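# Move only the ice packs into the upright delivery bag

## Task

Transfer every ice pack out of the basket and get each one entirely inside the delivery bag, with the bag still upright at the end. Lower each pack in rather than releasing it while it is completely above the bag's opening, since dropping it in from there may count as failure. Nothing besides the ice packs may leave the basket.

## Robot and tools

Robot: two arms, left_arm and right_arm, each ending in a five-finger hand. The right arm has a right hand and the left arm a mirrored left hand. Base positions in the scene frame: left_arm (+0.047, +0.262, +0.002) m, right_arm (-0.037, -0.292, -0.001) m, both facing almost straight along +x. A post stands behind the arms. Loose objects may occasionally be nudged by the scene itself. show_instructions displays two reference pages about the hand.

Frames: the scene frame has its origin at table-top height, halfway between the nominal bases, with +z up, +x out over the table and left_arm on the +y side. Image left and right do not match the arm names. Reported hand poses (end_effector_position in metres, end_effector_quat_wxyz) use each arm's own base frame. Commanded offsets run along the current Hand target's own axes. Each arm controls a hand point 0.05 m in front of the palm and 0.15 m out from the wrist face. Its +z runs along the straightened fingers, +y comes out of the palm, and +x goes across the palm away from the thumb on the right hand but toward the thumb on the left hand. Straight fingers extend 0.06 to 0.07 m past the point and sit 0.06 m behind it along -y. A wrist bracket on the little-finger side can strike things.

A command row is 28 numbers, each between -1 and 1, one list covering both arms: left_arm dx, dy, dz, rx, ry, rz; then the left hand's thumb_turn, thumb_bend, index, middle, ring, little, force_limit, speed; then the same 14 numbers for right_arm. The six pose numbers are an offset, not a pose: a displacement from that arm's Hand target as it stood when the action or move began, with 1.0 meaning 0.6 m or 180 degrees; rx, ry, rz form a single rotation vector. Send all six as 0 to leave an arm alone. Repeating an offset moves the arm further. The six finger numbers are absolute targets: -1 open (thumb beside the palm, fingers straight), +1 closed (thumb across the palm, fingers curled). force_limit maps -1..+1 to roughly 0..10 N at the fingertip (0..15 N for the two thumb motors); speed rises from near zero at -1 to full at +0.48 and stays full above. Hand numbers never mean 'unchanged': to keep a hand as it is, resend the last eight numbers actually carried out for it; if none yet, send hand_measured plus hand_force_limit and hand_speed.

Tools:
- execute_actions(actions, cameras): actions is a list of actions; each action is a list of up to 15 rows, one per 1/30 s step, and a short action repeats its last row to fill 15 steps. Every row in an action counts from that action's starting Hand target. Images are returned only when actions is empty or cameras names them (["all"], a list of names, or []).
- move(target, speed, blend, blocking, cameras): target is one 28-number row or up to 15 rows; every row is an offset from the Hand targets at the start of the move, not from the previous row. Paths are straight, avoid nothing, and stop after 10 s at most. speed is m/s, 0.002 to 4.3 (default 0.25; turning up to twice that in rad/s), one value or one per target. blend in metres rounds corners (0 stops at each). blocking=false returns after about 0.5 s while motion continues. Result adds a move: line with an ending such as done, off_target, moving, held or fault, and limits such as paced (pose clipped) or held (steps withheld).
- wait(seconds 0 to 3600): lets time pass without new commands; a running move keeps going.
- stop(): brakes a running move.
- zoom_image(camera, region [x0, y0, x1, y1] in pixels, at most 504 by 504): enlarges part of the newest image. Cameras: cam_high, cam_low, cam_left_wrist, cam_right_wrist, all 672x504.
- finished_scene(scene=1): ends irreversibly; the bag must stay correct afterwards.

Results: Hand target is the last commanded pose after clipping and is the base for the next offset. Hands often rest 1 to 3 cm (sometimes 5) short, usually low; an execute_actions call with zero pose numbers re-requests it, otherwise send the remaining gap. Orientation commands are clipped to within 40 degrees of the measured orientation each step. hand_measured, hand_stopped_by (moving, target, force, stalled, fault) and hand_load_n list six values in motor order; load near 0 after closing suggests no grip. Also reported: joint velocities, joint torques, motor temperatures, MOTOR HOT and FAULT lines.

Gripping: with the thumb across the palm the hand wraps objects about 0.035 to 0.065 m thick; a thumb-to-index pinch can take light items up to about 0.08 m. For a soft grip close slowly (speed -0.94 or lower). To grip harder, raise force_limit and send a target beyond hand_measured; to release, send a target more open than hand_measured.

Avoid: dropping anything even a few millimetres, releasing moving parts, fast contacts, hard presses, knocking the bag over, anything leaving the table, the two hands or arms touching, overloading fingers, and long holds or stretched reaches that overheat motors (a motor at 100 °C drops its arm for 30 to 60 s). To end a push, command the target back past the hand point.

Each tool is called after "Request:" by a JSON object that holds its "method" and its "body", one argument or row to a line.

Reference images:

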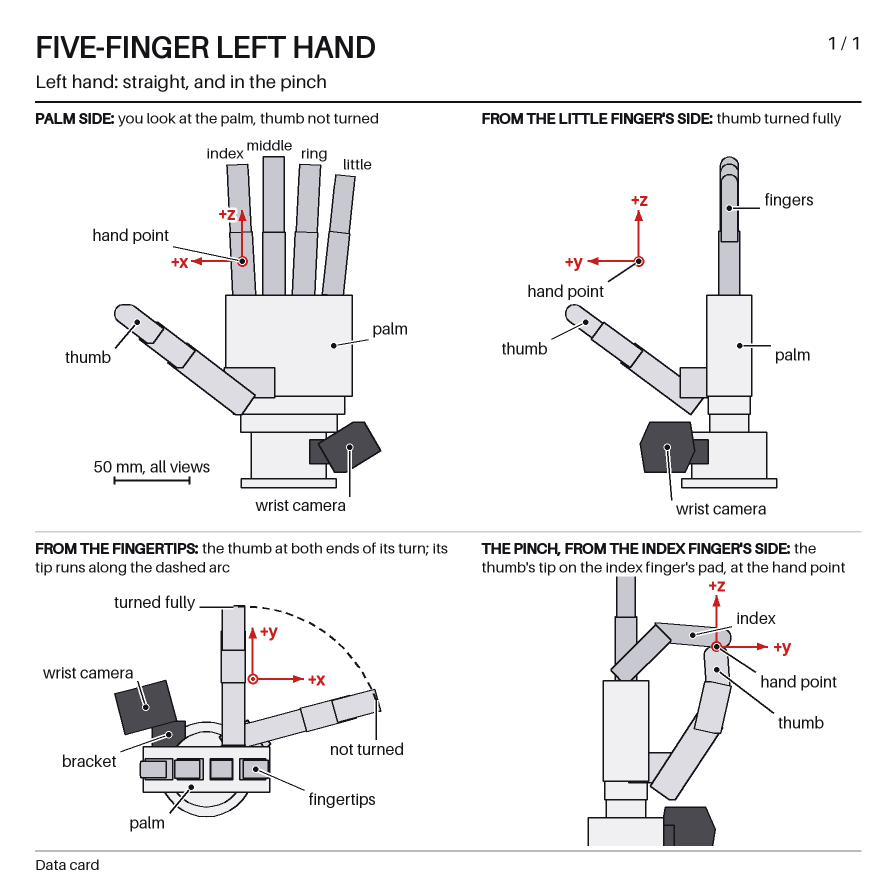

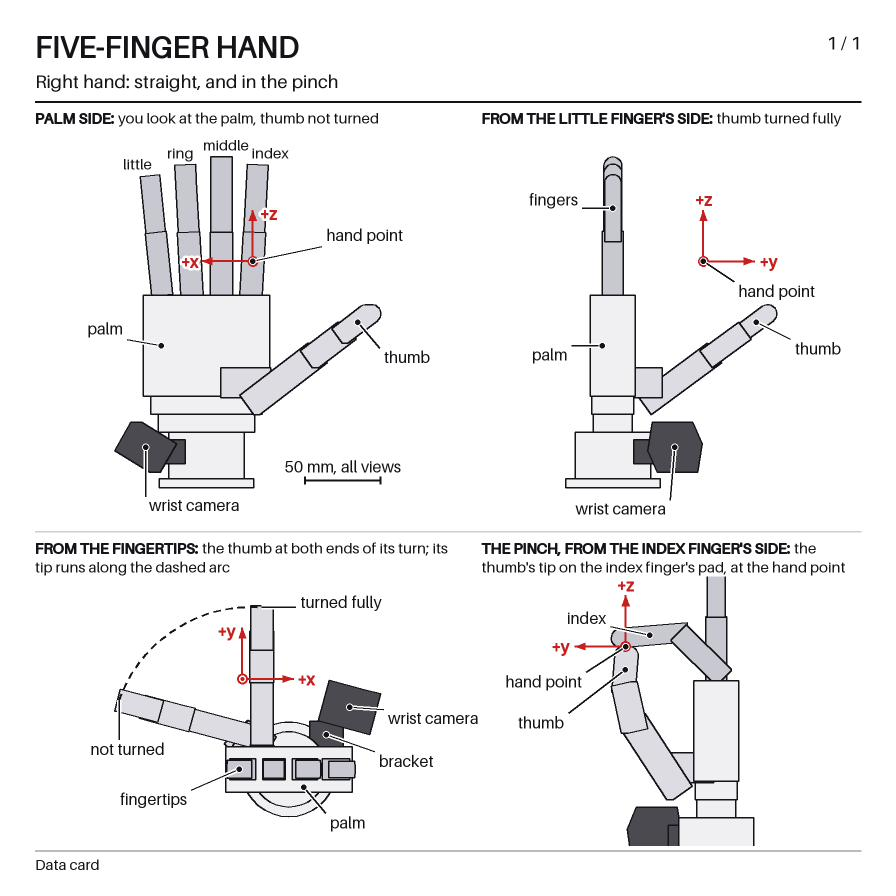

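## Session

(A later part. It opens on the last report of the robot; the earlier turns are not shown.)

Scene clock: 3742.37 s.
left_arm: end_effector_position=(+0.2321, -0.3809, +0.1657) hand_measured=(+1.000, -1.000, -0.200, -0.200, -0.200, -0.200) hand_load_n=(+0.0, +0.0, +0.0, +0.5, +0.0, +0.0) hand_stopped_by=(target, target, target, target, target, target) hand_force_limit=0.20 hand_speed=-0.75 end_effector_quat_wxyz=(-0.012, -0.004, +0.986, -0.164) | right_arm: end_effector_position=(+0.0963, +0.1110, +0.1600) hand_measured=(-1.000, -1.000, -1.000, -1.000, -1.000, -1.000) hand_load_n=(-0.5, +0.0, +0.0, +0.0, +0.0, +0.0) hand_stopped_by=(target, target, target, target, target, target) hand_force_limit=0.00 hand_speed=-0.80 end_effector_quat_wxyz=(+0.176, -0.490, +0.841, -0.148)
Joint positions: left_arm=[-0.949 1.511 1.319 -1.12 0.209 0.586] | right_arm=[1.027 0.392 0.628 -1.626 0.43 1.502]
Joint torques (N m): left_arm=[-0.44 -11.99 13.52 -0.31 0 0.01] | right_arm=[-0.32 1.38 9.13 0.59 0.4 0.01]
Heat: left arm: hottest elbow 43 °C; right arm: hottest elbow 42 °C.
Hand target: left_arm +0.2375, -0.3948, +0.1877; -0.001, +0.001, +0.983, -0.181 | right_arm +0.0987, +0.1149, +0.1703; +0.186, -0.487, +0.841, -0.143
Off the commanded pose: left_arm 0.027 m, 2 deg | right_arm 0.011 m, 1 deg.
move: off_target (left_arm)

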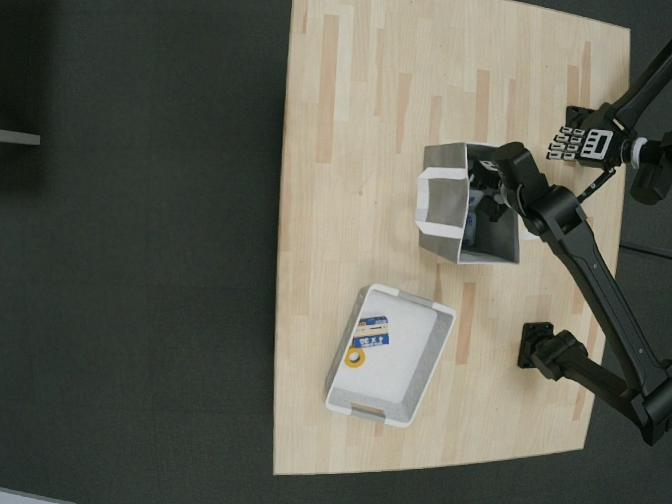

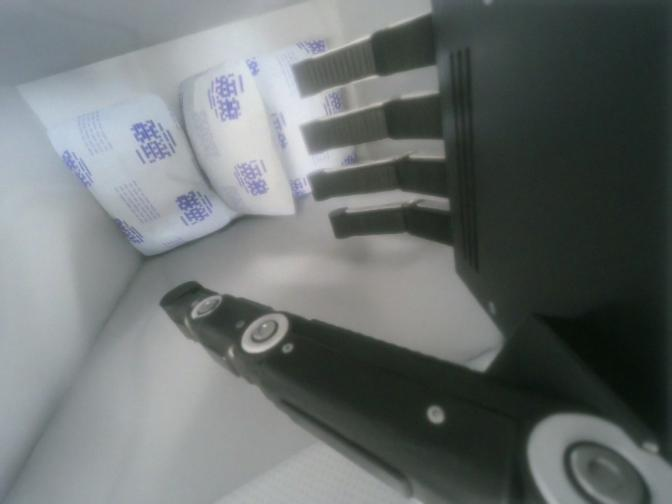

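Request:
{"method": "move", "body": {
  "target": [
    [0,-0.119,-0.311,0,0,0,1,-1,-0.2,-0.2,-0.2,-0.2,0.2,-0.75,0,0,0,0,0,0,-1,-1,-1,-1,-1,-1,0,-0.8],
    [-0.1,0.192,-0.43,0,0,0,1,-1,-0.2,-0.2,-0.2,-0.2,0.2,-0.75,0,0,0,0,0,0,-1,-1,-1,-1,-1,-1,0,-0.8]
  ],
  "speed": [0.12,0.18],
  "blend": [0.02,0],
  "cameras": ["cam_high","cam_low","cam_left_wrist"]
}}

Scene clock: 3758.87 s.
left_arm: end_effector_position=(+0.3020, -0.1999, +0.3906) hand_measured=(+1.000, -1.000, -0.200, -0.200, -0.200, -0.200) hand_load_n=(+0.0, +0.0, +0.0, +0.0, +0.0, +0.0) hand_stopped_by=(target, target, target, target, target, target) hand_force_limit=0.20 hand_speed=-0.75 end_effector_quat_wxyz=(+0.051, -0.006, +0.977, -0.209) | right_arm: end_effector_position=(+0.0963, +0.1110, +0.1600) hand_measured=(-1.000, -1.000, -1.000, -1.000, -1.000, -1.000) hand_load_n=(+0.0, +0.0, -0.5, +0.0, +0.0, +0.0) hand_stopped_by=(target, target, target, target, target, target) hand_force_limit=0.00 hand_speed=-0.80 end_effector_quat_wxyz=(+0.176, -0.490, +0.841, -0.148)
Joint positions: left_arm=[-0.508 1.297 1.705 -1.672 0.311 1.001] | right_arm=[1.027 0.392 0.628 -1.626 0.43 1.502]
Joint torques (N m): left_arm=[0.44 -8.12 7.99 -0.2 0.11 0.08] | right_arm=[-0.32 1.38 9.13 0.61 0.4 0.01]
Heat: left arm: hottest elbow 46 °C; right arm: hottest elbow 42 °C.
Hand target: left_arm +0.2981, -0.1952, +0.3877; -0.001, +0.001, +0.983, -0.182 | right_arm +0.0987, +0.1149, +0.1703; +0.186, -0.487, +0.841, -0.143
Off the commanded pose: left_arm 0.007 m, 7 deg | right_arm 0.011 m, 1 deg.
joint sent to its limit (left arm) — joint 4 (wrist pitch), lower limit. The joint targets are off in orientation, not in position.
move: off_target (left_arm)

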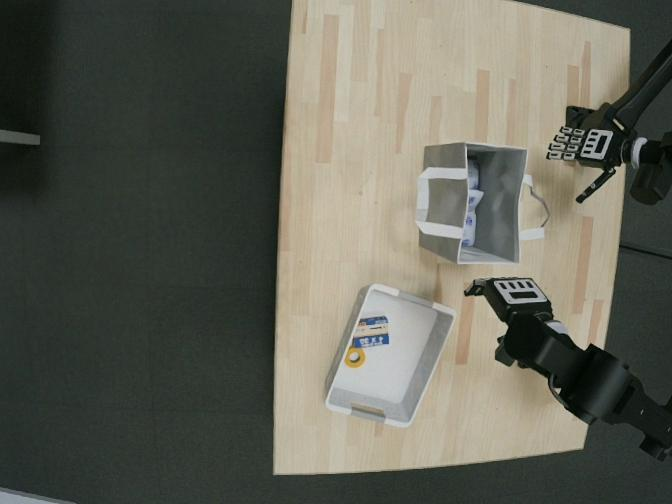

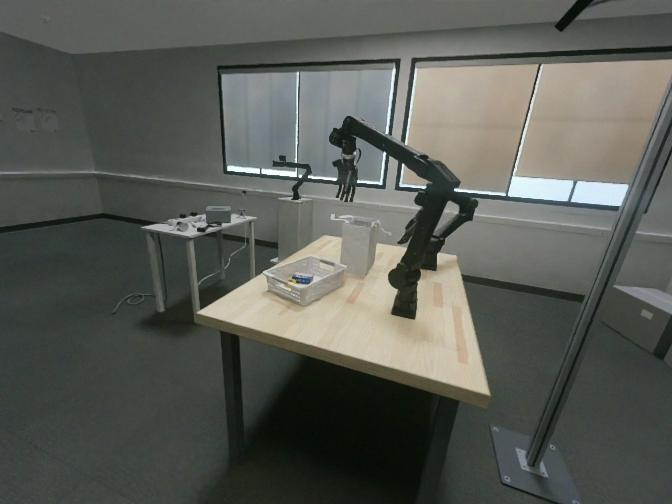

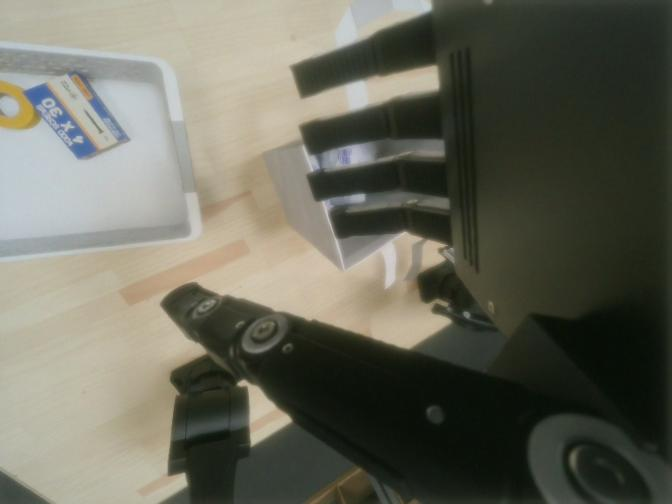

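Request:
{"method": "zoom_image", "body": {
  "camera": "cam_high",
  "region": [400, 120, 580, 290]
}}

Request:
{"method": "zoom_image", "body": {
  "camera": "cam_low",
  "region": [250, 190, 450, 330]
}}

Request:
{"method": "zoom_image", "body": {
  "camera": "cam_high",
  "region": [310, 270, 470, 440]
}}

Scaled by 2.800 from the camera's image (finer frame: 960x720).

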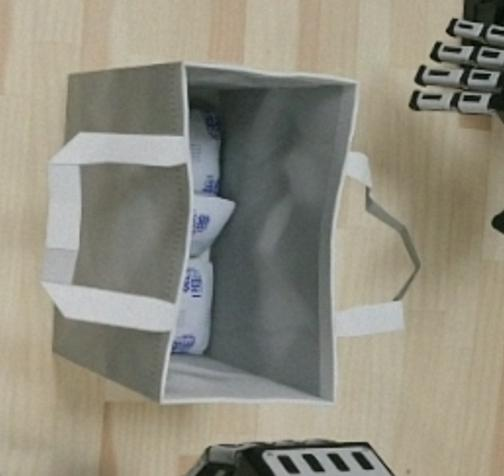

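Scaled by 2.520 from the camera's image (finer frame: 960x720).

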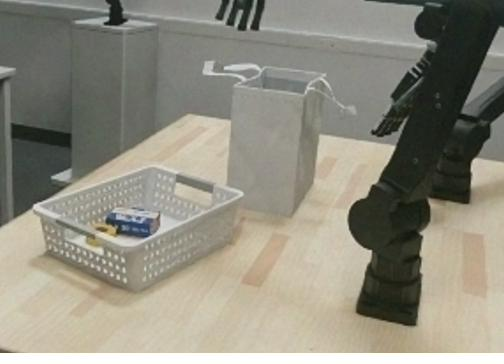

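Scaled by 2.965 from the camera's image (finer frame: 960x720).

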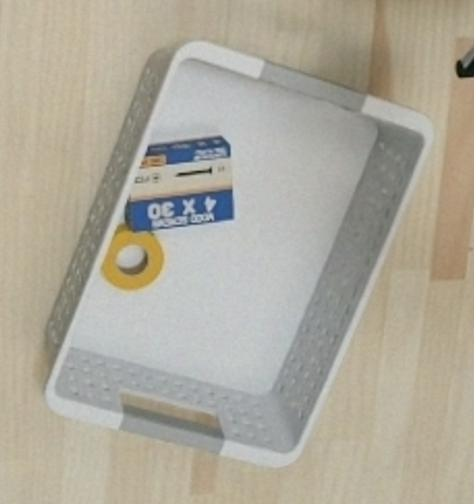

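Request:
{"method": "finished_scene", "body": {
  "scene": 1
}}

The scene is finished: the task was done.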